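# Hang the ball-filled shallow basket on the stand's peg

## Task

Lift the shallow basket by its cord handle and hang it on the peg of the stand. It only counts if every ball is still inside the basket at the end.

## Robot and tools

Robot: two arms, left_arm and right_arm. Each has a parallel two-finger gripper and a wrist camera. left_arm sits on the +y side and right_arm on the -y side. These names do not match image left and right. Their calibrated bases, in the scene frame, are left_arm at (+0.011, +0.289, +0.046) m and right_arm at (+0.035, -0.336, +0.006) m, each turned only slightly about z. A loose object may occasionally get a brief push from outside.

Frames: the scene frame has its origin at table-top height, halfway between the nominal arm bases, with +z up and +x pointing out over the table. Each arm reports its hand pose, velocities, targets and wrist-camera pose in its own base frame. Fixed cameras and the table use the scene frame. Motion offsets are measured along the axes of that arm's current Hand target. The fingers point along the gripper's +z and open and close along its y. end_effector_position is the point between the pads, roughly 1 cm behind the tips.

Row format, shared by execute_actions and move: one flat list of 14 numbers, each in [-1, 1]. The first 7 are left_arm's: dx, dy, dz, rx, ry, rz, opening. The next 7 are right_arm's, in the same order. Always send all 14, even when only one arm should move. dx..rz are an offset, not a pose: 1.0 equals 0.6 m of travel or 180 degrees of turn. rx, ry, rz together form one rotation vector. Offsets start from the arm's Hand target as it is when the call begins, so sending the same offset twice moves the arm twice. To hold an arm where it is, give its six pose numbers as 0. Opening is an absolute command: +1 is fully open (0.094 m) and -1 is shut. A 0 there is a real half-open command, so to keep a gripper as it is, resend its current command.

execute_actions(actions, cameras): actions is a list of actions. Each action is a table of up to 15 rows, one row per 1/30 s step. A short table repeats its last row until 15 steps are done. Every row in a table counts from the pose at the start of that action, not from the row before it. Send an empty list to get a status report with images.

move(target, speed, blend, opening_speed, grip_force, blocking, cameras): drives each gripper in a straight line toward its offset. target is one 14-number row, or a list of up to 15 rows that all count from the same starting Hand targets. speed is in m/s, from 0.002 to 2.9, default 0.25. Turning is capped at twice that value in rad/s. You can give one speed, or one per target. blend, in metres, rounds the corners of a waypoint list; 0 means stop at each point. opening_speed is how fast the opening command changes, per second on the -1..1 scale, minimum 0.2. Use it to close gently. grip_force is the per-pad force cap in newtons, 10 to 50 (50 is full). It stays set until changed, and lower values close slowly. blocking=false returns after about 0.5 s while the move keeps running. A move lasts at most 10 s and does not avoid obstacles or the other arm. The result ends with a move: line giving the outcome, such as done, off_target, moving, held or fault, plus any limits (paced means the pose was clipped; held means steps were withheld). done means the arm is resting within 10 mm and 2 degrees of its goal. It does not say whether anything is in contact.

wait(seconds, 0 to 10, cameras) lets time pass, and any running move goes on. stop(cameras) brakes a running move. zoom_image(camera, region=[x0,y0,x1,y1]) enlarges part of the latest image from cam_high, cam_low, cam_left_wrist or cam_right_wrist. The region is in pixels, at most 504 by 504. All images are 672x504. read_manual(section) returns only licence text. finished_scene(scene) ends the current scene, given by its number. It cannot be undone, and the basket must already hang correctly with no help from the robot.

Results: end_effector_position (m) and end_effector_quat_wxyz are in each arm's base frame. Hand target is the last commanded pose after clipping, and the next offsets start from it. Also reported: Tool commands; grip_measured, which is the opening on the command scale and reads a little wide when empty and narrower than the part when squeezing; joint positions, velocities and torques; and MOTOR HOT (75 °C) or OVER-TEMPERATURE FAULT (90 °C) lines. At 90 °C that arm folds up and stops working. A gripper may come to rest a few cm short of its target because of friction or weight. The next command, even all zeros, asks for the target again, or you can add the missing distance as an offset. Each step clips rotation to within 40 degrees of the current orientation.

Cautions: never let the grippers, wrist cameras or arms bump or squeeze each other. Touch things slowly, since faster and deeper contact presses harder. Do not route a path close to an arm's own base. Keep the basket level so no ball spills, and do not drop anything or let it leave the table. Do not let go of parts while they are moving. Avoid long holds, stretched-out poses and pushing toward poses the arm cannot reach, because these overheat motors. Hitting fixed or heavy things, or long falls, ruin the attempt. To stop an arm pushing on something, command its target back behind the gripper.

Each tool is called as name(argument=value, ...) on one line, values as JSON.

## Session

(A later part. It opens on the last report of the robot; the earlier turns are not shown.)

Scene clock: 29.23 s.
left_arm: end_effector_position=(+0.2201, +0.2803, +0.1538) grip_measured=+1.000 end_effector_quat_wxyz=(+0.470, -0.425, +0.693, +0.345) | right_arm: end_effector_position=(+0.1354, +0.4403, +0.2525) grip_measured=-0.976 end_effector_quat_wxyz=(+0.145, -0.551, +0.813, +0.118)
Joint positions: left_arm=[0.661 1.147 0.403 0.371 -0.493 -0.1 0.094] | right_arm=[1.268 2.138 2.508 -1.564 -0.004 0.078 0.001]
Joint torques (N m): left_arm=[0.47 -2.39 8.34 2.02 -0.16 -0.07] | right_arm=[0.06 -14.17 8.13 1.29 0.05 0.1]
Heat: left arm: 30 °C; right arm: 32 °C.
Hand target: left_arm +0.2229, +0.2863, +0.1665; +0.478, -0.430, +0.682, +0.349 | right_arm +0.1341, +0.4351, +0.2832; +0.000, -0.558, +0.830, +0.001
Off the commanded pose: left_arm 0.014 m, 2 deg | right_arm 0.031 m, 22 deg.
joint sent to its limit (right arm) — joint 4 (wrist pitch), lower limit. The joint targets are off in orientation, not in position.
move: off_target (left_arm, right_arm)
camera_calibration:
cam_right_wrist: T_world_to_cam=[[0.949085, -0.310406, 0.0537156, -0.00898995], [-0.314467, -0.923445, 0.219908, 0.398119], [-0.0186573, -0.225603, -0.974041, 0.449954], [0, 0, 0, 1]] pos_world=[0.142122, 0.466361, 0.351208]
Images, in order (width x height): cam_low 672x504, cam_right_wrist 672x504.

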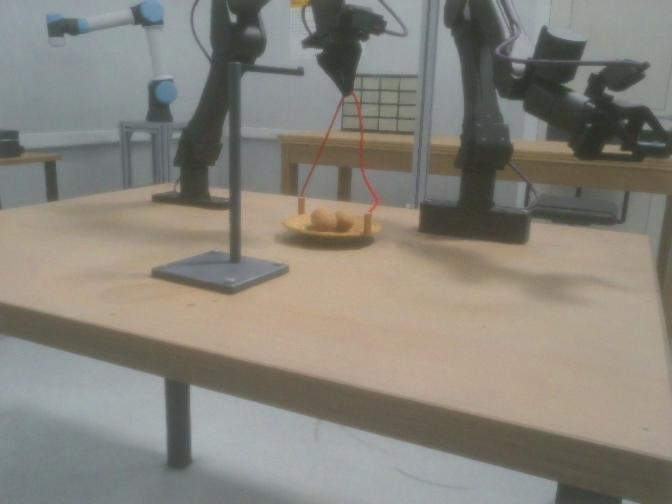

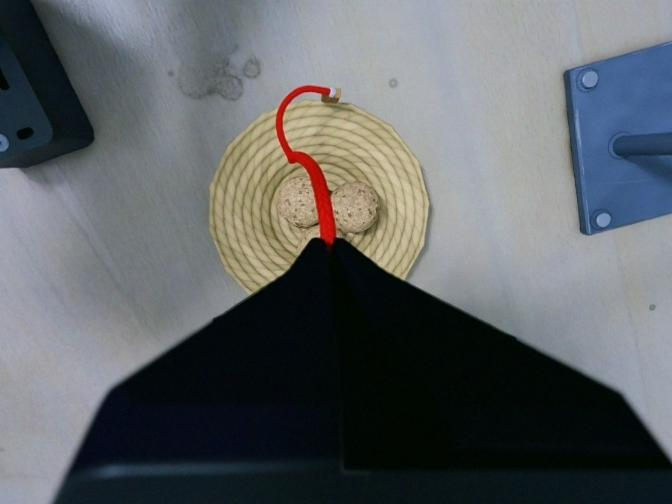

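move(target=[0,0,0,0,0,0,1,0,0,-0.035,0,0,0,-1], speed=0.04, cameras=["cam_low","cam_right_wrist"])

zoom_image(camera="cam_low", region=[200, 50, 450, 250])

Scene clock: 35.37 s.
left_arm: end_effector_position=(+0.2201, +0.2803, +0.1538) grip_measured=+1.000 end_effector_quat_wxyz=(+0.470, -0.425, +0.693, +0.345) | right_arm: end_effector_position=(+0.1358, +0.4416, +0.2718) grip_measured=-0.976 end_effector_quat_wxyz=(+0.166, -0.548, +0.808, +0.136)
Joint positions: left_arm=[0.661 1.147 0.403 0.371 -0.493 -0.1 0.094] | right_arm=[1.268 2.125 2.553 -1.566 -0.004 0.078 0.001]
Joint torques (N m): left_arm=[0.46 -2.39 8.32 2.03 -0.15 -0.06] | right_arm=[0.06 -14.16 8.05 1.38 0.04 0.1]
Heat: left arm: 31 °C; right arm: 32 °C.
Hand target: left_arm +0.2229, +0.2863, +0.1665; +0.478, -0.430, +0.682, +0.349 | right_arm +0.1341, +0.4351, +0.3041; +0.000, -0.558, +0.830, +0.001
Off the commanded pose: left_arm 0.014 m, 2 deg | right_arm 0.033 m, 25 deg.
joint sent to its limit (right arm) — joint 4 (wrist pitch), lower limit. The joint targets are off in orientation, not in position.
move: off_target (left_arm, right_arm)
camera_calibration:
cam_right_wrist: T_world_to_cam=[[0.948199, -0.31325, 0.0528522, -0.00838245], [-0.31767, -0.933876, 0.1642, 0.415331], [-0.00207812, -0.172484, -0.98501, 0.446382], [0, 0, 0, 1]] pos_world=[0.140814, 0.462236, 0.371937]
Images, in order (width x height): cam_low 672x504, cam_right_wrist 672x504.

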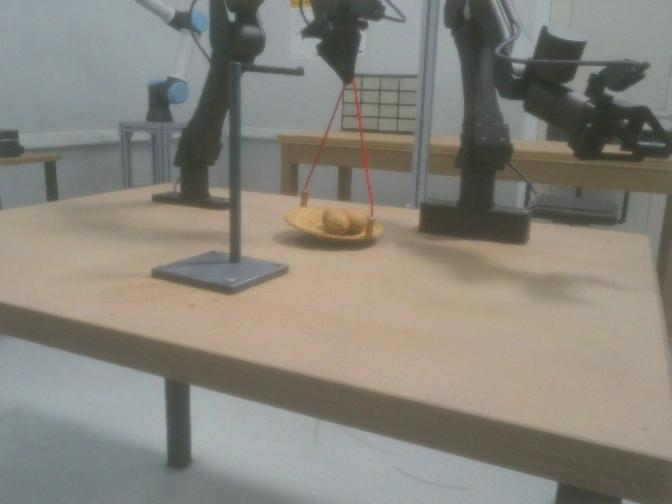

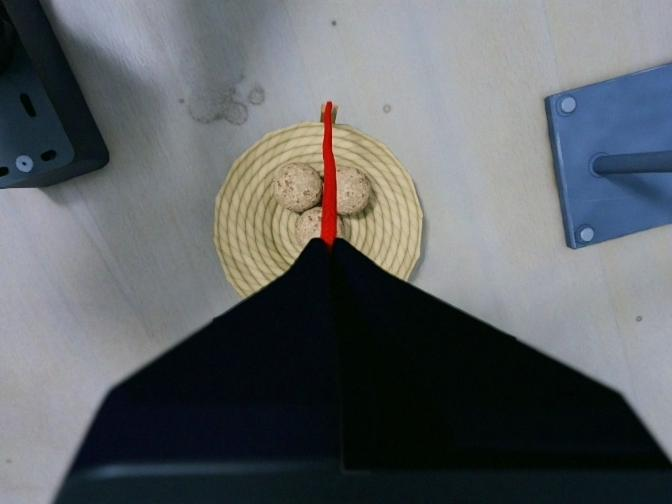

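Scaled by 2.016 from the camera's 672x504 image, which has a finer 960x720 frame.

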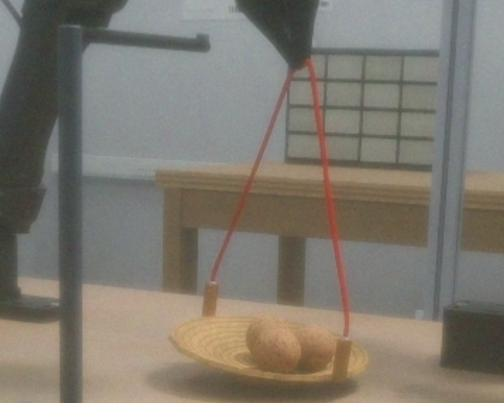

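move(target=[0,0,0,0,0,0,1,0,0,-0.035,0,0,0,-1], speed=0.04, cameras=["cam_low","cam_right_wrist"])

zoom_image(camera="cam_low", region=[200, 50, 450, 250])

Scene clock: 42.20 s.
left_arm: end_effector_position=(+0.2201, +0.2803, +0.1538) grip_measured=+1.000 end_effector_quat_wxyz=(+0.470, -0.425, +0.693, +0.345) | right_arm: end_effector_position=(+0.1358, +0.4414, +0.2865) grip_measured=-0.976 end_effector_quat_wxyz=(+0.181, -0.546, +0.805, +0.148)
Joint positions: left_arm=[0.661 1.147 0.403 0.371 -0.493 -0.1 0.094] | right_arm=[1.268 2.122 2.6 -1.578 -0.004 0.078 0.001]
Joint torques (N m): left_arm=[0.46 -2.4 8.32 2.03 -0.15 -0.07] | right_arm=[0.05 -14.65 8.25 1.58 0.04 0.1]
Heat: left arm: 31 °C; right arm: 33 °C.
Hand target: left_arm +0.2229, +0.2863, +0.1665; +0.478, -0.430, +0.682, +0.349 | right_arm +0.1341, +0.4352, +0.3250; +0.000, -0.558, +0.830, +0.001
Off the commanded pose: left_arm 0.014 m, 2 deg | right_arm 0.039 m, 27 deg.
joint read past its limit (right arm) — joint 4 (wrist pitch), lower limit.
joint sent to its limit (right arm) — joint 4 (wrist pitch), lower limit. The joint targets are off in orientation, not in position.
move: off_target (left_arm, right_arm)
camera_calibration:
cam_right_wrist: T_world_to_cam=[[0.947589, -0.315201, 0.0521772, -0.008037], [-0.319349, -0.939315, 0.125315, 0.426558], [0.0095114, -0.13541, -0.990744, 0.444436], [0, 0, 0, 1]] pos_world=[0.13961, 0.45832, 0.387287]
Images, in order (width x height): cam_low 672x504, cam_right_wrist 672x504.

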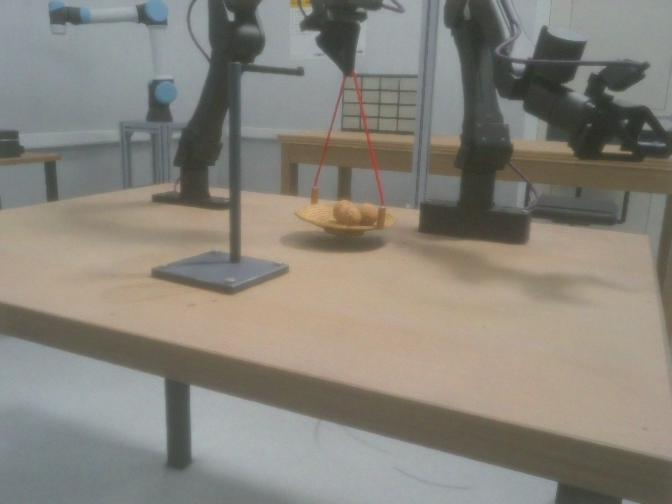

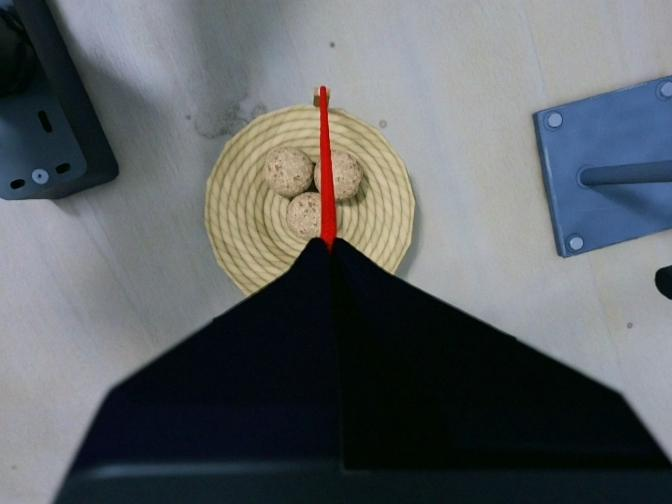

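Scaled by 2.016 from the camera's 672x504 image, which has a finer 960x720 frame.

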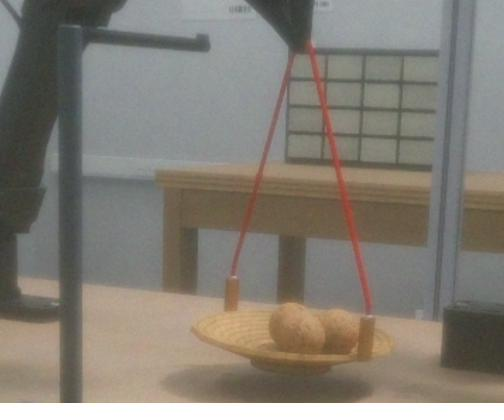

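move(target=[0,0,0,0,0,0,1,0.033,-0.051,-0.033,-0.027,-0.136,-0.121,-1], speed=0.08, cameras=["cam_high","cam_low","cam_right_wrist"])

zoom_image(camera="cam_low", region=[200, 50, 450, 250])

Scene clock: 45.97 s.
left_arm: end_effector_position=(+0.2201, +0.2803, +0.1538) grip_measured=+1.000 end_effector_quat_wxyz=(+0.470, -0.425, +0.693, +0.345) | right_arm: end_effector_position=(+0.1611, +0.4130, +0.3224) grip_measured=-0.976 end_effector_quat_wxyz=(-0.219, +0.669, -0.689, -0.173)
Joint positions: left_arm=[0.661 1.147 0.403 0.371 -0.493 -0.1 0.094] | right_arm=[1.13 2.029 2.581 -1.579 -0.165 -0.366 0.001]
Joint torques (N m): left_arm=[0.46 -2.39 8.32 2.02 -0.15 -0.06] | right_arm=[-0.42 -13 4.49 1.74 -0.31 -0.07]
Heat: left arm: 31 °C; right arm: 33 °C.
Hand target: left_arm +0.2229, +0.2863, +0.1665; +0.478, -0.430, +0.682, +0.349 | right_arm +0.1551, +0.4053, +0.3449; -0.151, +0.690, -0.691, -0.153
Off the commanded pose: left_arm 0.014 m, 2 deg | right_arm 0.024 m, 8 deg.
joint read past its limit (right arm) — joint 4 (wrist pitch), lower limit.
joint sent to its limit (right arm) — joint 4 (wrist pitch), lower limit. The joint targets are off in orientation, not in position.
move: off_target (left_arm, right_arm)
camera_calibration:
cam_right_wrist: T_world_to_cam=[[0.988829, -0.00392445, 0.149, -0.209361], [-0.00945978, -0.99929, 0.0364595, 0.406995], [0.148751, -0.0374617, -0.988165, 0.412252], [0, 0, 0, 1]] pos_world=[0.149549, 0.421328, 0.423729]
Images, in order (width x height): cam_high 672x504, cam_low 672x504, cam_right_wrist 672x504.

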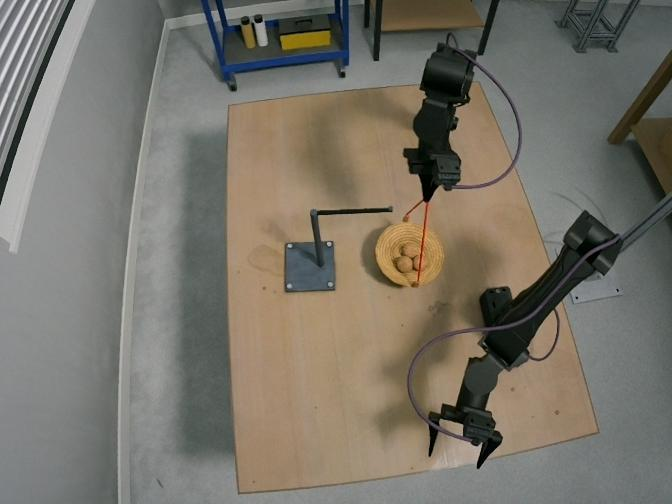

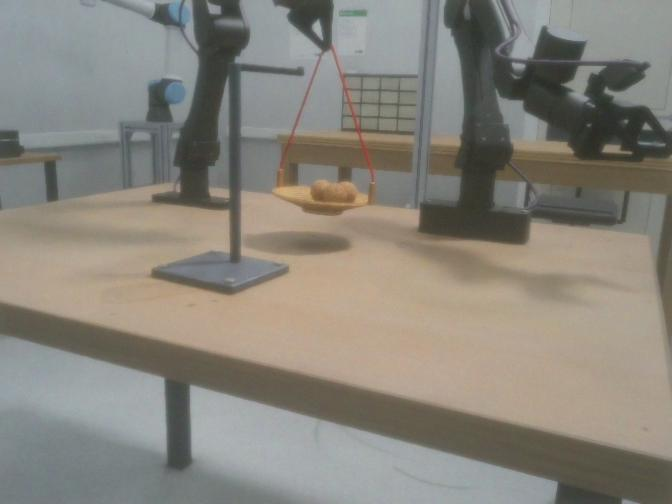

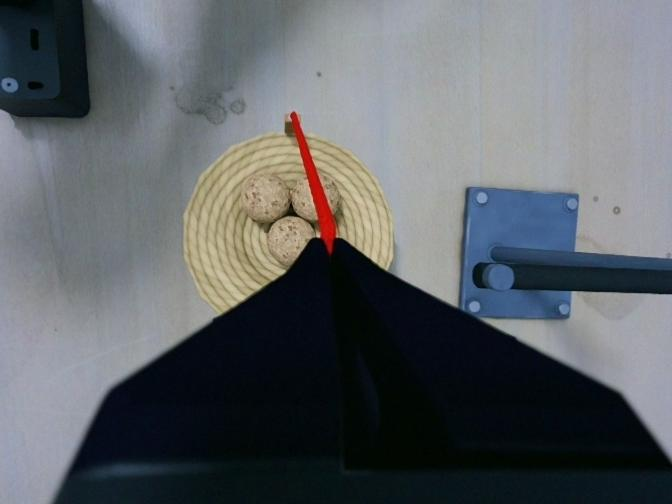

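Scaled by 2.016 from the camera's 672x504 image, which has a finer 960x720 frame.

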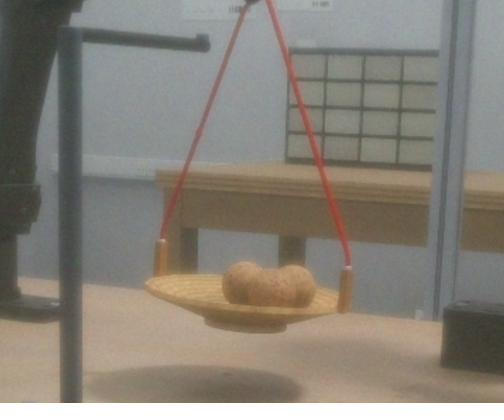

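move(target=[0,0,0,0,0,0,1,0.004,-0.09,-0.011,0,0,0,-1], speed=0.07, cameras=["cam_low","cam_right_wrist"])

zoom_image(camera="cam_low", region=[200, 20, 450, 220])

Scene clock: 48.20 s.
left_arm: end_effector_position=(+0.2201, +0.2803, +0.1538) grip_measured=+1.000 end_effector_quat_wxyz=(+0.470, -0.425, +0.693, +0.345) | right_arm: end_effector_position=(+0.2090, +0.3942, +0.3432) grip_measured=-0.976 end_effector_quat_wxyz=(-0.261, +0.658, -0.684, -0.178)
Joint positions: left_arm=[0.661 1.147 0.403 0.371 -0.493 -0.1 0.094] | right_arm=[0.993 2.037 2.655 -1.58 -0.219 -0.469 0.001]
Joint torques (N m): left_arm=[0.47 -2.41 8.32 2.03 -0.15 -0.06] | right_arm=[-0.25 -7.72 7.51 1.86 -0.39 -0.04]
Heat: left arm: 31 °C; right arm: 33 °C.
Hand target: left_arm +0.2229, +0.2863, +0.1665; +0.478, -0.430, +0.682, +0.349 | right_arm +0.2090, +0.4003, +0.3498; -0.151, +0.691, -0.691, -0.153
Off the commanded pose: left_arm 0.014 m, 2 deg | right_arm 0.009 m, 13 deg.
joint read past its limit (right arm) — joint 4 (wrist pitch), lower limit.
joint sent to its limit (right arm) — joint 4 (wrist pitch), lower limit. The joint targets are off in orientation, not in position.
move: off_target (left_arm, right_arm)
camera_calibration:
cam_right_wrist: T_world_to_cam=[[0.97975, -0.0377602, 0.196632, -0.260883], [-0.0317073, -0.998924, -0.0338416, 0.416569], [0.197699, 0.0269217, -0.979893, 0.38649], [0, 0, 0, 1]] pos_world=[0.1924, 0.395865, 0.444114]
Images, in order (width x height): cam_low 672x504, cam_right_wrist 672x504.

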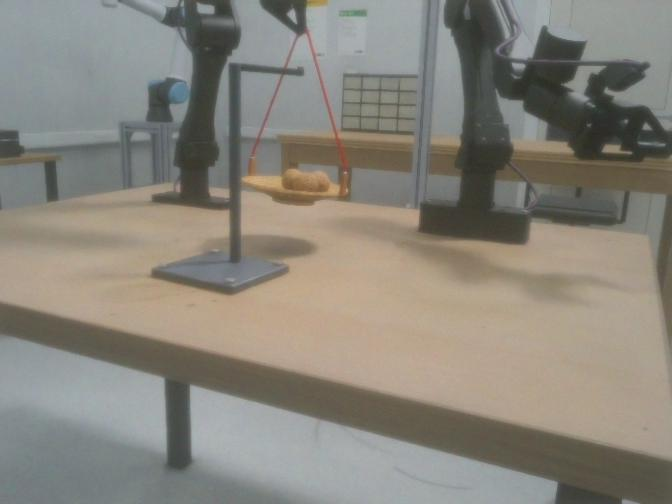

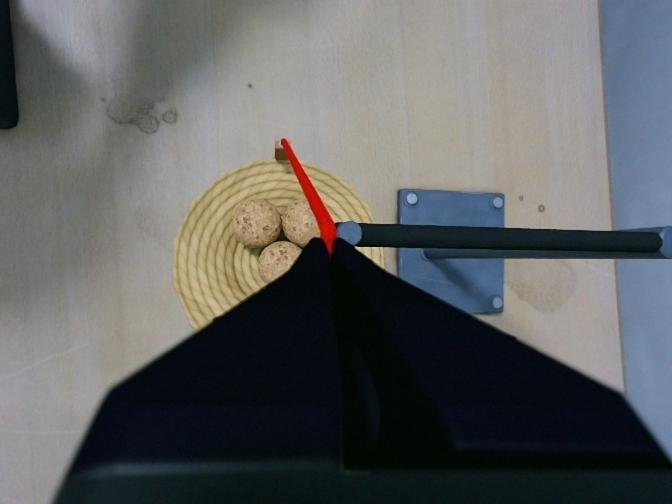

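Scaled by 2.016 from the camera's 672x504 image, which has a finer 960x720 frame.

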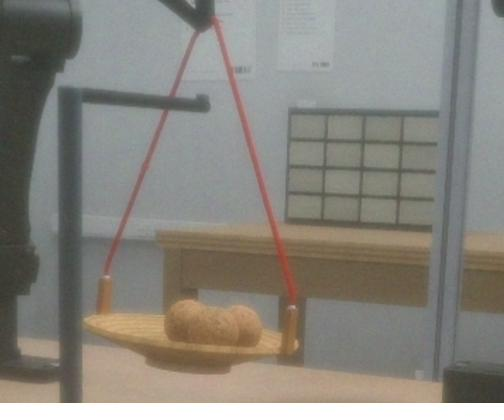

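move(target=[0,0,0,0,0,0,1,0,-0.105,0,0,0,0,-1], speed=0.06, cameras=["cam_high","cam_low","cam_right_wrist"])

zoom_image(camera="cam_low", region=[170, 0, 420, 200])

Scene clock: 50.87 s.
left_arm: end_effector_position=(+0.2201, +0.2803, +0.1538) grip_measured=+1.000 end_effector_quat_wxyz=(+0.470, -0.425, +0.693, +0.345) | right_arm: end_effector_position=(+0.2691, +0.3924, +0.3413) grip_measured=-0.976 end_effector_quat_wxyz=(-0.295, +0.645, -0.683, -0.176)
Joint positions: left_arm=[0.661 1.147 0.403 0.371 -0.493 -0.1 0.094] | right_arm=[0.866 2.171 2.836 -1.581 -0.271 -0.555 0.001]
Joint torques (N m): left_arm=[0.47 -2.4 8.31 2.03 -0.15 -0.06] | right_arm=[-0.39 -8.46 7.46 2.12 -0.44 -0.01]
Heat: left arm: 31 °C; right arm: 32 °C.
Hand target: left_arm +0.2229, +0.2863, +0.1665; +0.478, -0.430, +0.682, +0.349 | right_arm +0.2721, +0.4004, +0.3495; -0.151, +0.691, -0.691, -0.153
Off the commanded pose: left_arm 0.014 m, 2 deg | right_arm 0.012 m, 18 deg.
elbow stopped short (right arm): the move would have taken joint 3 (elbow) straighter than the controller allows.
joint read past its limit (right arm) — joint 4 (wrist pitch), lower limit.
move: off_target (left_arm, right_arm)
camera_calibration:
cam_right_wrist: T_world_to_cam=[[0.96798, -0.0767309, 0.239015, -0.315604], [-0.0579349, -0.99472, -0.0847061, 0.439399], [0.244252, 0.0681465, -0.967314, 0.339871], [0, 0, 0, 1]] pos_world=[0.247941, 0.389702, 0.441416]
Images, in order (width x height): cam_high 672x504, cam_low 672x504, cam_right_wrist 672x504.

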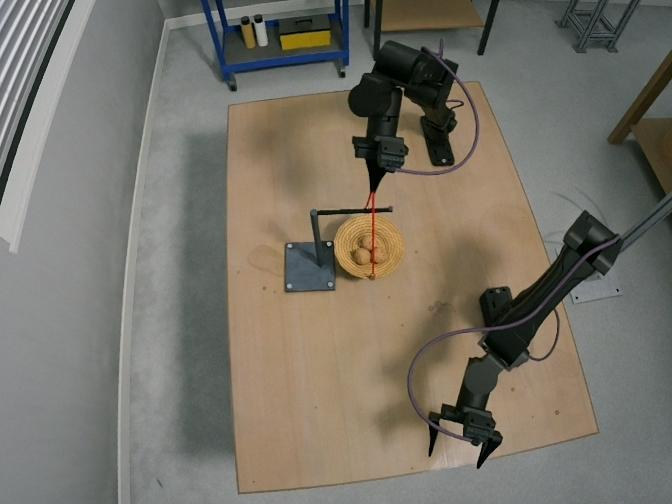

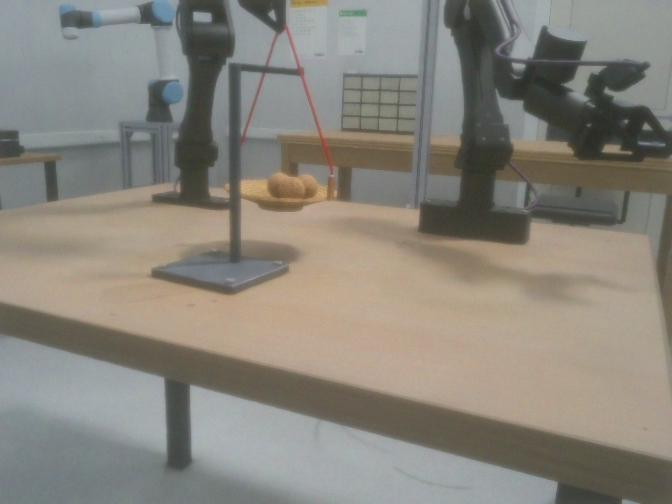

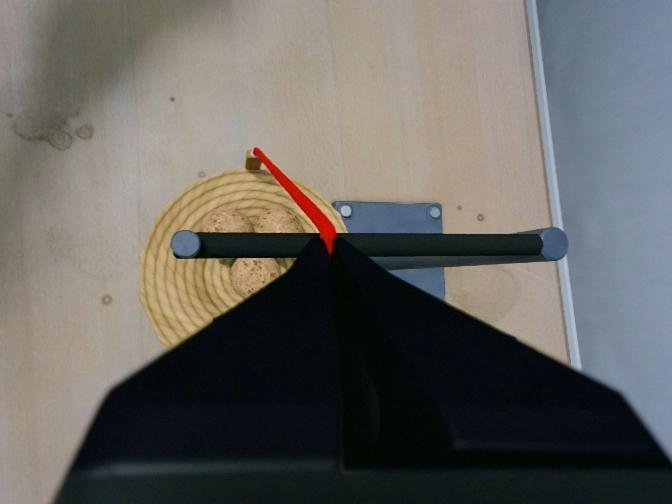

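Scaled by 2.016 from the camera's 672x504 image, which has a finer 960x720 frame.

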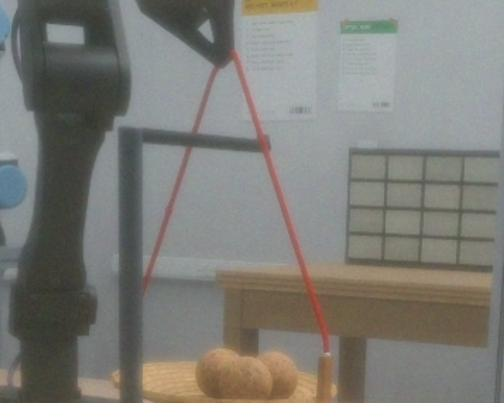

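move(target=[0,0,0,0,0,0,1,0.024,0,0.053,0,0,0,-1], speed=0.05, cameras=["cam_low","cam_right_wrist"])

zoom_image(camera="cam_low", region=[200, 10, 350, 130])

Scene clock: 54.87 s.
left_arm: end_effector_position=(+0.2201, +0.2803, +0.1538) grip_measured=+1.000 end_effector_quat_wxyz=(+0.470, -0.425, +0.693, +0.345) | right_arm: end_effector_position=(+0.2704, +0.3939, +0.3221) grip_measured=-0.976 end_effector_quat_wxyz=(-0.270, +0.658, -0.683, -0.169)
Joint positions: left_arm=[0.661 1.147 0.403 0.371 -0.493 -0.1 0.094] | right_arm=[0.866 2.181 2.788 -1.581 -0.271 -0.584 0.001]
Joint torques (N m): left_arm=[0.46 -2.39 8.34 2.03 -0.15 -0.07] | right_arm=[-0.06 -8.36 4.3 1.85 -0.35 -0.11]
Heat: left arm: 31 °C; right arm: 32 °C.
Hand target: left_arm +0.2229, +0.2863, +0.1665; +0.478, -0.430, +0.682, +0.349 | right_arm +0.2720, +0.4006, +0.3147; -0.151, +0.690, -0.691, -0.153
Off the commanded pose: left_arm 0.014 m, 2 deg | right_arm 0.010 m, 14 deg.
elbow stopped short (right arm): the move would have taken joint 3 (elbow) straighter than the controller allows.
joint read past its limit (right arm) — joint 4 (wrist pitch), lower limit.
joint sent to its limit (right arm) — joint 4 (wrist pitch), lower limit. The joint targets are off in orientation, not in position.
move: off_target (left_arm, right_arm)
camera_calibration:
cam_right_wrist: T_world_to_cam=[[0.974094, -0.0439775, 0.221827, -0.321131], [-0.037145, -0.998701, -0.0348812, 0.419118], [0.223073, 0.0257378, -0.974462, 0.345624], [0, 0, 0, 1]] pos_world=[0.25128, 0.395555, 0.422653]
Images, in order (width x height): cam_low 672x504, cam_right_wrist 672x504.

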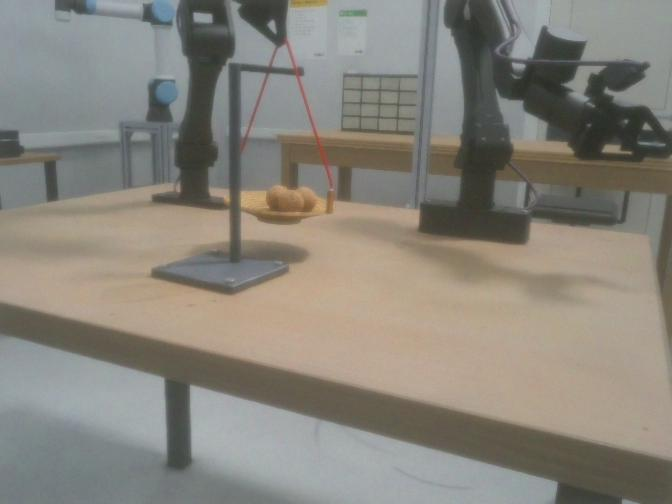

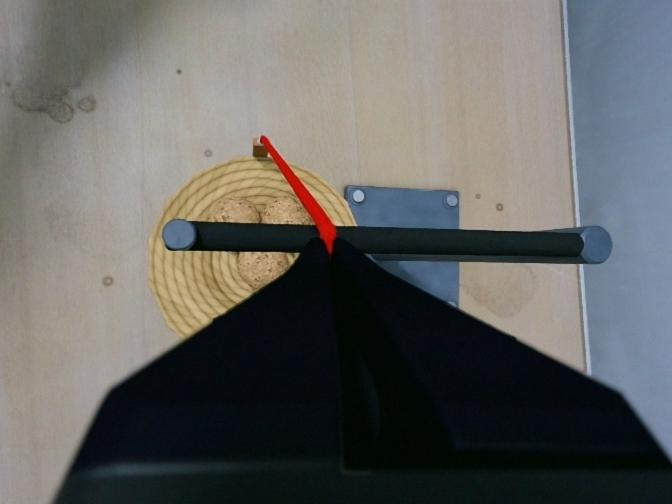

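Scaled by 3.360 from the camera's 672x504 image, which has a finer 960x720 frame.

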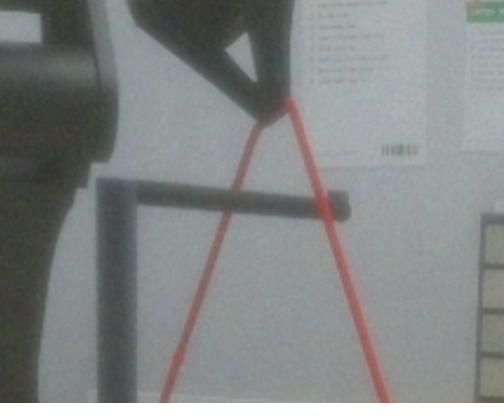

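move(target=[0,0,0,0,0,0,1,0.0175,0,0.038,0,0,0,-1], speed=0.04, cameras=["cam_low","cam_right_wrist"])

zoom_image(camera="cam_low", region=[200, 10, 350, 130])

Scene clock: 58.17 s.
left_arm: end_effector_position=(+0.2201, +0.2803, +0.1538) grip_measured=+1.000 end_effector_quat_wxyz=(+0.470, -0.425, +0.693, +0.345) | right_arm: end_effector_position=(+0.2711, +0.3948, +0.2958) grip_measured=-0.976 end_effector_quat_wxyz=(-0.234, +0.667, -0.688, -0.163)
Joint positions: left_arm=[0.661 1.147 0.403 0.371 -0.493 -0.1 0.094] | right_arm=[0.866 2.195 2.723 -1.581 -0.271 -0.602 0.001]
Joint torques (N m): left_arm=[0.44 -2.39 8.34 2.03 -0.15 -0.06] | right_arm=[0.14 -8.99 4.55 1.71 -0.29 -0.02]
Heat: left arm: 31 °C; right arm: 31 °C.
Hand target: left_arm +0.2229, +0.2863, +0.1665; +0.478, -0.430, +0.682, +0.349 | right_arm +0.2719, +0.4007, +0.2897; -0.151, +0.690, -0.691, -0.153
Off the commanded pose: left_arm 0.014 m, 2 deg | right_arm 0.009 m, 10 deg.
joint read past its limit (right arm) — joint 4 (wrist pitch), lower limit.
joint sent to its limit (right arm) — joint 4 (wrist pitch), lower limit. The joint targets are off in orientation, not in position.
move: off_target (left_arm, right_arm)
camera_calibration:
cam_right_wrist: T_world_to_cam=[[0.982853, -0.0163396, 0.183667, -0.317926], [-0.022048, -0.999334, 0.029081, 0.396345], [0.18307, -0.0326318, -0.982558, 0.356119], [0, 0, 0, 1]] pos_world=[0.256019, 0.402507, 0.396774]
Images, in order (width x height): cam_low 672x504, cam_right_wrist 672x504.

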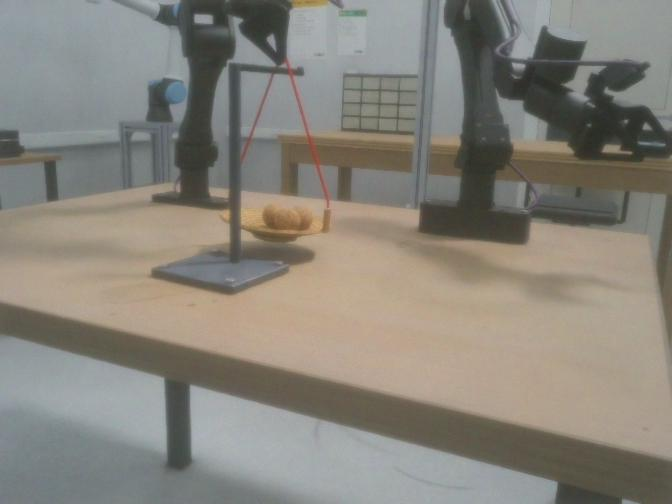

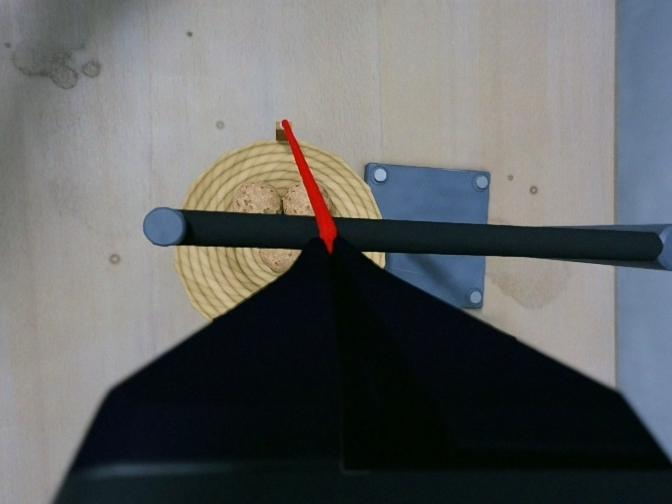

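Scaled by 3.360 from the camera's 672x504 image, which has a finer 960x720 frame.

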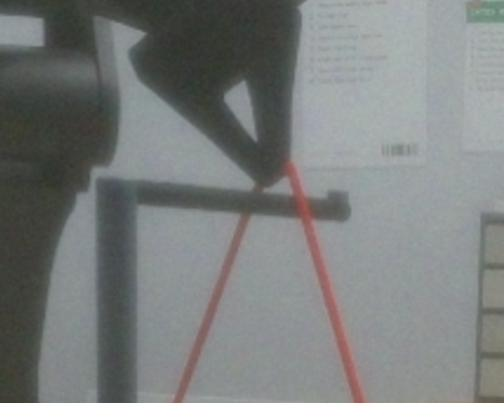

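move(target=[0,0,0,0,0,0,1,0.0045,0,0.0095,0,0,0,-1], speed=0.02, cameras=["cam_low","cam_right_wrist"])

zoom_image(camera="cam_low", region=[200, 10, 350, 130])

zoom_image(camera="cam_right_wrist", region=[260, 180, 400, 300])

Scene clock: 62.57 s.
left_arm: end_effector_position=(+0.2201, +0.2803, +0.1538) grip_measured=+1.000 end_effector_quat_wxyz=(+0.470, -0.425, +0.693, +0.345) | right_arm: end_effector_position=(+0.2708, +0.3944, +0.2926) grip_measured=-0.976 end_effector_quat_wxyz=(-0.229, +0.669, -0.688, -0.162)
Joint positions: left_arm=[0.661 1.147 0.403 0.371 -0.493 -0.1 0.094] | right_arm=[0.866 2.195 2.712 -1.581 -0.271 -0.607 0.001]
Joint torques (N m): left_arm=[0.47 -2.41 8.35 2.03 -0.15 -0.07] | right_arm=[0.17 -8.77 4.15 1.69 -0.28 -0.04]
Heat: left arm: 31 °C; right arm: 31 °C.
Hand target: left_arm +0.2229, +0.2863, +0.1665; +0.478, -0.430, +0.682, +0.349 | right_arm +0.2719, +0.4006, +0.2833; -0.151, +0.690, -0.691, -0.153
Off the commanded pose: left_arm 0.014 m, 2 deg | right_arm 0.011 m, 9 deg.
joint read past its limit (right arm) — joint 4 (wrist pitch), lower limit.
joint sent to its limit (right arm) — joint 4 (wrist pitch), lower limit. The joint targets are off in orientation, not in position.
move: off_target (left_arm, right_arm)
camera_calibration:
cam_right_wrist: T_world_to_cam=[[0.983689, -0.0106549, 0.179564, -0.318309], [-0.0177185, -0.999129, 0.0377796, 0.39234], [0.179005, -0.040345, -0.983021, 0.357209], [0, 0, 0, 1]] pos_world=[0.256126, 0.403018, 0.393479]
Images, in order (width x height): cam_low 672x504, cam_right_wrist 672x504.

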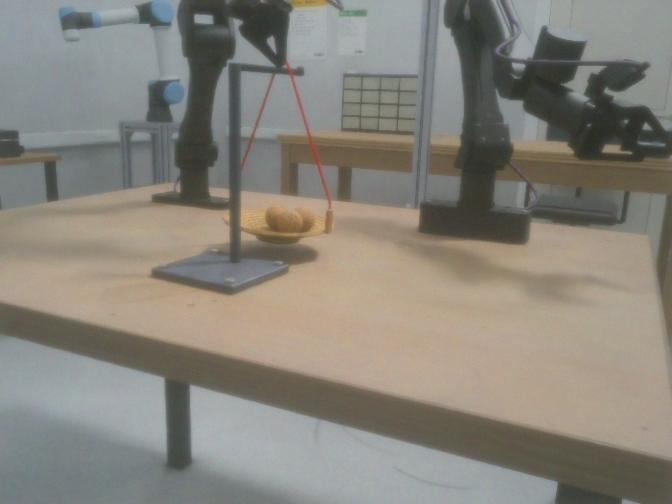

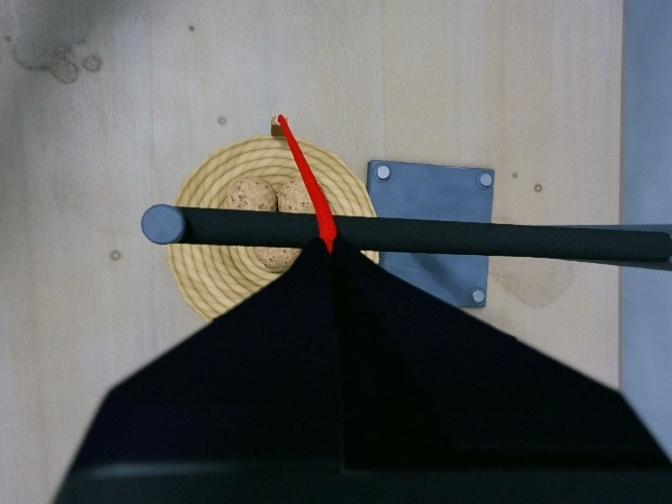

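Scaled by 3.360 from the camera's 672x504 image, which has a finer 960x720 frame.

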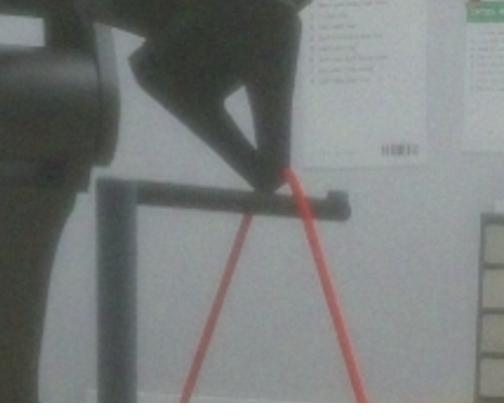

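Scaled by 3.600 from the camera's 672x504 image, which has a finer 960x720 frame.

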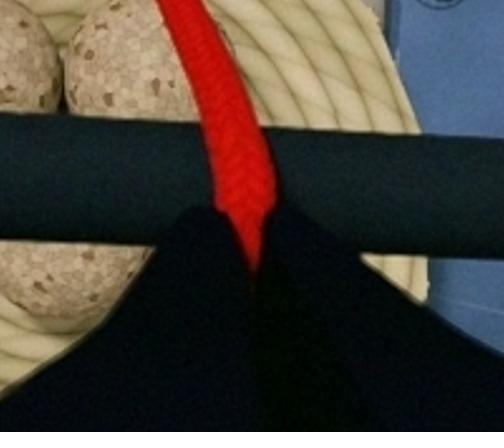

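move(target=[0,0,0,0,0,0,1,0.016,0,0.011,0,0,0,-1], speed=0.02, cameras=["cam_low","cam_right_wrist"])

zoom_image(camera="cam_low", region=[200, 10, 350, 130])

zoom_image(camera="cam_right_wrist", region=[260, 180, 400, 300])

Scene clock: 66.60 s.
left_arm: end_effector_position=(+0.2201, +0.2803, +0.1538) grip_measured=+1.000 end_effector_quat_wxyz=(+0.470, -0.425, +0.693, +0.345) | right_arm: end_effector_position=(+0.2692, +0.3953, +0.2835) grip_measured=-0.976 end_effector_quat_wxyz=(-0.216, +0.676, -0.684, -0.167)
Joint positions: left_arm=[0.661 1.147 0.403 0.371 -0.493 -0.1 0.094] | right_arm=[0.863 2.195 2.677 -1.574 -0.289 -0.625 0.001]
Joint torques (N m): left_arm=[0.46 -2.37 8.32 2.03 -0.16 -0.06] | right_arm=[-0.38 -9.77 2.82 1.56 -0.13 -0.04]
Heat: left arm: 31 °C; right arm: 31 °C.
Hand target: left_arm +0.2229, +0.2863, +0.1665; +0.478, -0.430, +0.682, +0.349 | right_arm +0.2719, +0.3947, +0.2733; -0.151, +0.691, -0.691, -0.153
Off the commanded pose: left_arm 0.014 m, 2 deg | right_arm 0.011 m, 8 deg.
joint read past its limit (right arm) — joint 4 (wrist pitch), lower limit.
joint sent to its limit (right arm) — joint 4 (wrist pitch), lower limit. The joint targets are off in orientation, not in position.
move: off_target (left_arm, right_arm)
camera_calibration:
cam_right_wrist: T_world_to_cam=[[0.987296, 0.0119245, 0.158445, -0.318965], [0.00388444, -0.998693, 0.0509567, 0.383835], [0.158846, -0.0496939, -0.986052, 0.358584], [0, 0, 0, 1]] pos_world=[0.256463, 0.404956, 0.384562]
Images, in order (width x height): cam_low 672x504, cam_right_wrist 672x504.

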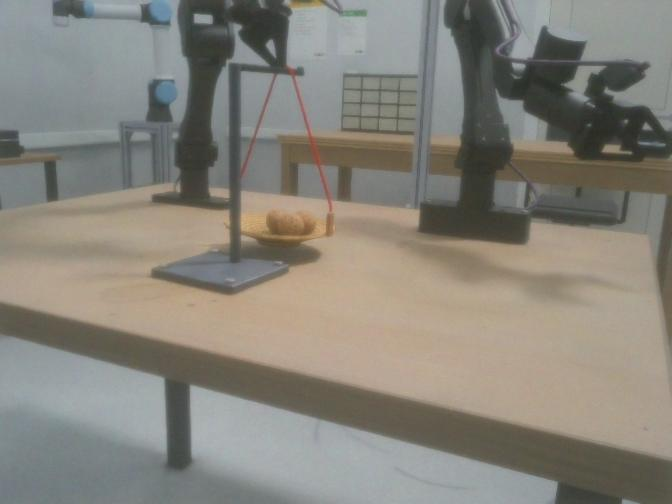

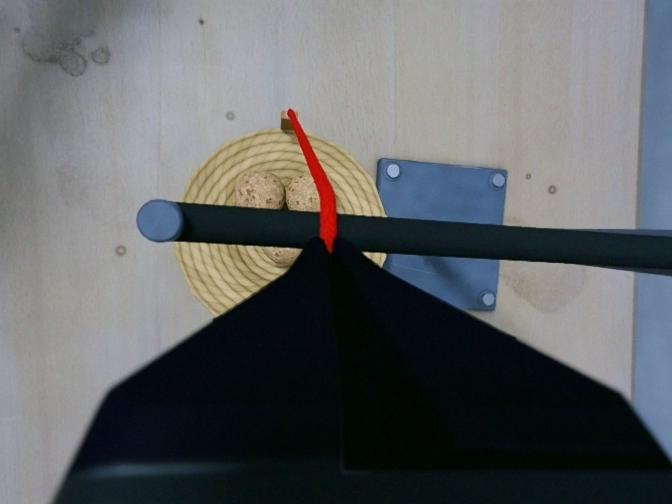

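Scaled by 3.360 from the camera's 672x504 image, which has a finer 960x720 frame.

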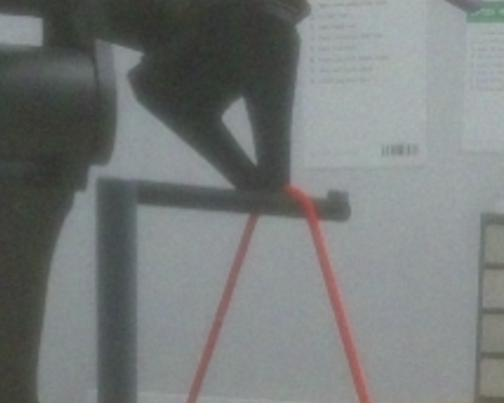

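Scaled by 3.600 from the camera's 672x504 image, which has a finer 960x720 frame.

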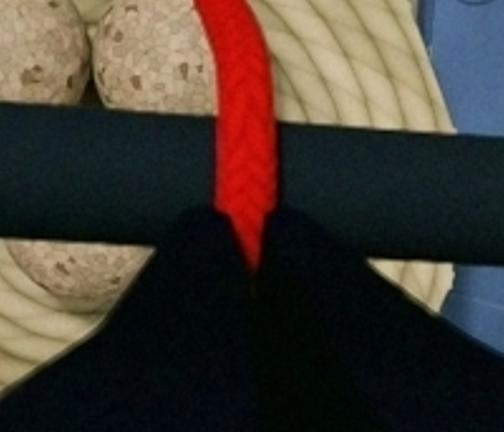

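move(target=[0,0,0,0,0,0,1,0,0,0,0,0,0,-0.5], speed=0.02, opening_speed=0.25, cameras=["cam_low","cam_right_wrist"])

zoom_image(camera="cam_low", region=[180, 10, 380, 270])

Scene clock: 68.87 s.
left_arm: end_effector_position=(+0.2201, +0.2803, +0.1538) grip_measured=+1.000 end_effector_quat_wxyz=(+0.470, -0.425, +0.693, +0.345) | right_arm: end_effector_position=(+0.2780, +0.3950, +0.2849) grip_measured=-0.502 end_effector_quat_wxyz=(-0.228, +0.672, -0.686, -0.158)
Joint positions: left_arm=[0.661 1.147 0.403 0.371 -0.493 -0.1 0.094] | right_arm=[0.855 2.195 2.676 -1.552 -0.271 -0.625 0.023]
Joint torques (N m): left_arm=[0.47 -2.4 8.34 2.02 -0.15 -0.07] | right_arm=[0.4 -9.85 2.99 1.34 -0.28 -0.05]
Heat: left arm: 31 °C; right arm: 31 °C.
Hand target: left_arm +0.2229, +0.2863, +0.1665; +0.478, -0.430, +0.682, +0.349 | right_arm +0.2718, +0.3948, +0.2733; -0.151, +0.691, -0.691, -0.153
Off the commanded pose: left_arm 0.014 m, 2 deg | right_arm 0.013 m, 9 deg.
joint sent to its limit (right arm) — joint 4 (wrist pitch), lower limit. The joint targets are off in orientation, not in position.
move: off_target (left_arm, right_arm)
camera_calibration:
cam_right_wrist: T_world_to_cam=[[0.982994, -0.00504954, 0.183567, -0.32712], [-0.0135415, -0.998894, 0.0450368, 0.389969], [0.183136, -0.0467567, -0.981975, 0.349509], [0, 0, 0, 1]] pos_world=[0.26283, 0.404228, 0.385694]
Images, in order (width x height): cam_low 672x504, cam_right_wrist 672x504.

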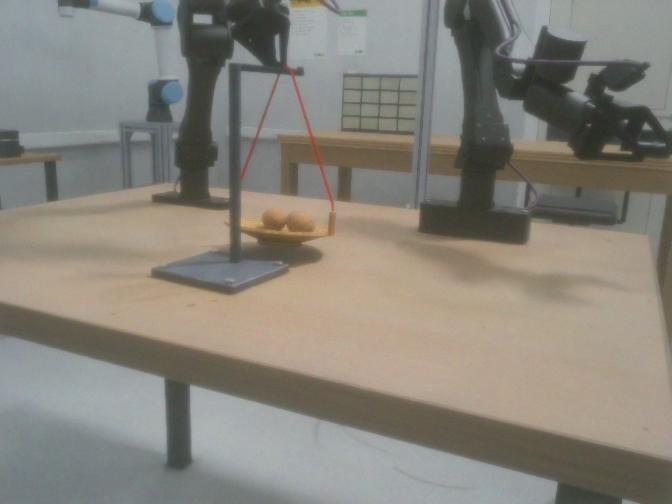

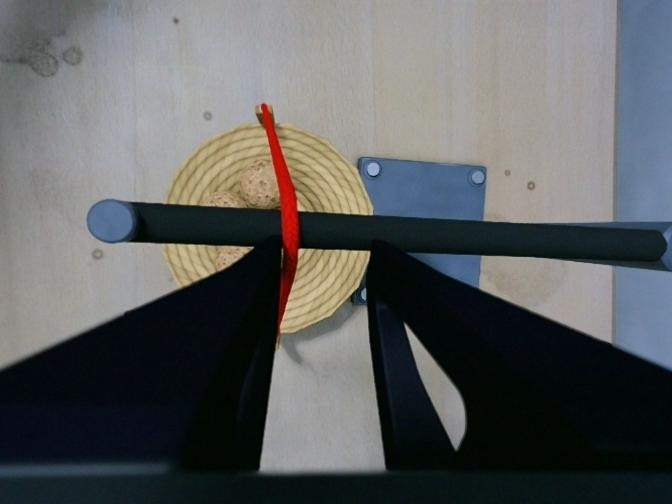

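Scaled by 1.938 from the camera's 672x504 image, which has a finer 960x720 frame.

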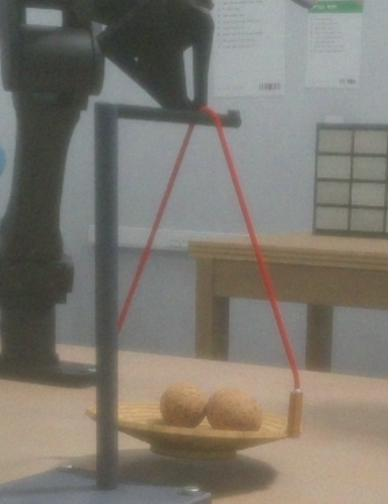

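move(target=[[0,0,0,0,0,0,1,0,0,0,0,0,0,-0.2],[0,0,0,0,0,0,1,0,0,-0.15,0,0,0,-0.2]], speed=0.06, opening_speed=0.4, cameras=["cam_low","cam_high","cam_right_wrist"])

zoom_image(camera="cam_low", region=[180, 10, 380, 270])

Scene clock: 72.00 s.
left_arm: end_effector_position=(+0.2201, +0.2803, +0.1538) grip_measured=+1.000 end_effector_quat_wxyz=(+0.470, -0.425, +0.693, +0.345) | right_arm: end_effector_position=(+0.2816, +0.3637, +0.3340) grip_measured=-0.202 end_effector_quat_wxyz=(-0.280, +0.651, -0.687, -0.165)
Joint positions: left_arm=[0.661 1.147 0.403 0.371 -0.493 -0.1 0.094] | right_arm=[0.795 2.079 2.662 -1.554 -0.297 -0.63 0.038]
Joint torques (N m): left_arm=[0.44 -2.37 8.31 2.03 -0.15 -0.06] | right_arm=[-0.39 -12.03 6.41 1.53 -0.39 -0.04]
Heat: left arm: 31 °C; right arm: 32 °C.
Hand target: left_arm +0.2229, +0.2863, +0.1665; +0.478, -0.430, +0.682, +0.349 | right_arm +0.2720, +0.3569, +0.3549; -0.151, +0.691, -0.691, -0.153
Off the commanded pose: left_arm 0.014 m, 2 deg | right_arm 0.024 m, 15 deg.
joint sent to its limit (right arm) — joint 4 (wrist pitch), lower limit. The joint targets are off in orientation, not in position.
move: off_target (left_arm, right_arm)
camera_calibration:
cam_right_wrist: T_world_to_cam=[[0.9699, -0.065673, 0.23448, -0.331152], [-0.0564789, -0.997356, -0.0457201, 0.398461], [0.236863, 0.0311007, -0.971045, 0.348482], [0, 0, 0, 1]] pos_world=[0.261147, 0.364822, 0.434259]
Images, in order (width x height): cam_high 672x504, cam_low 672x504, cam_right_wrist 672x504.

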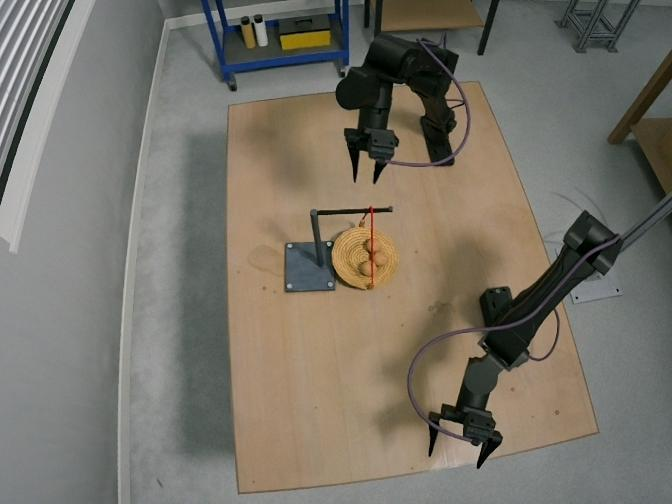

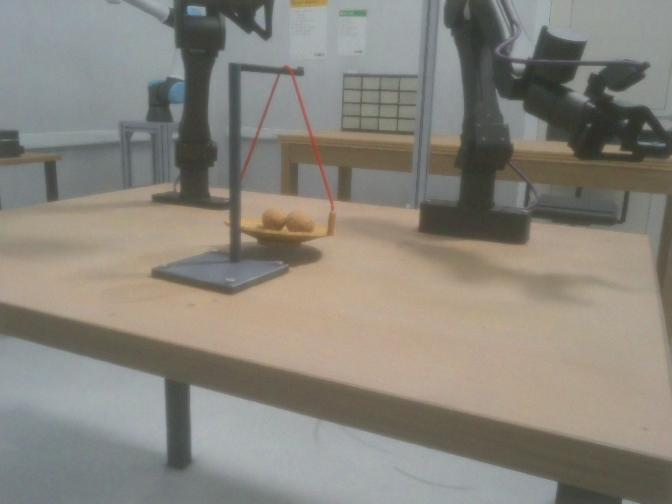

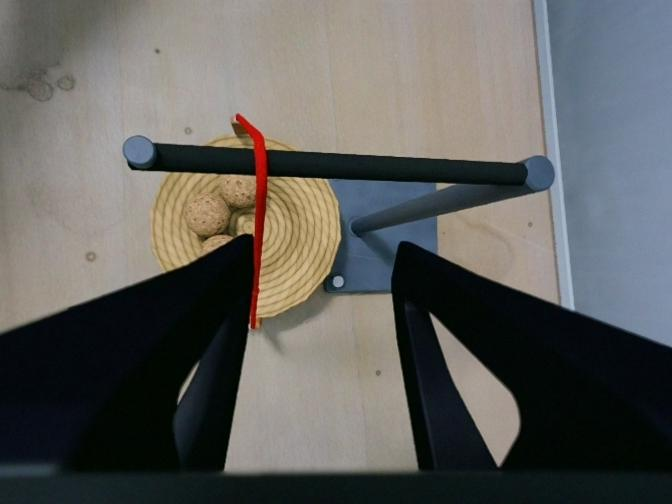

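Scaled by 1.938 from the camera's 672x504 image, which has a finer 960x720 frame.

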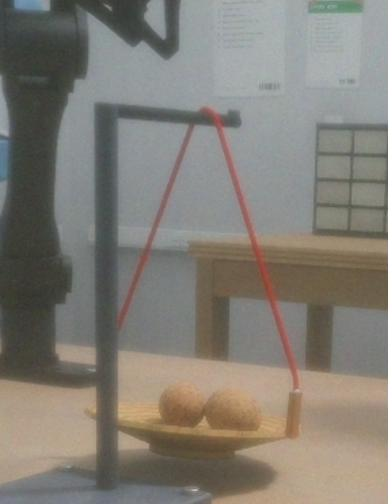

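Hung, with 3 balls inside and clear of the gripper.

finished_scene(scene=2)

The scene is finished: the task was done.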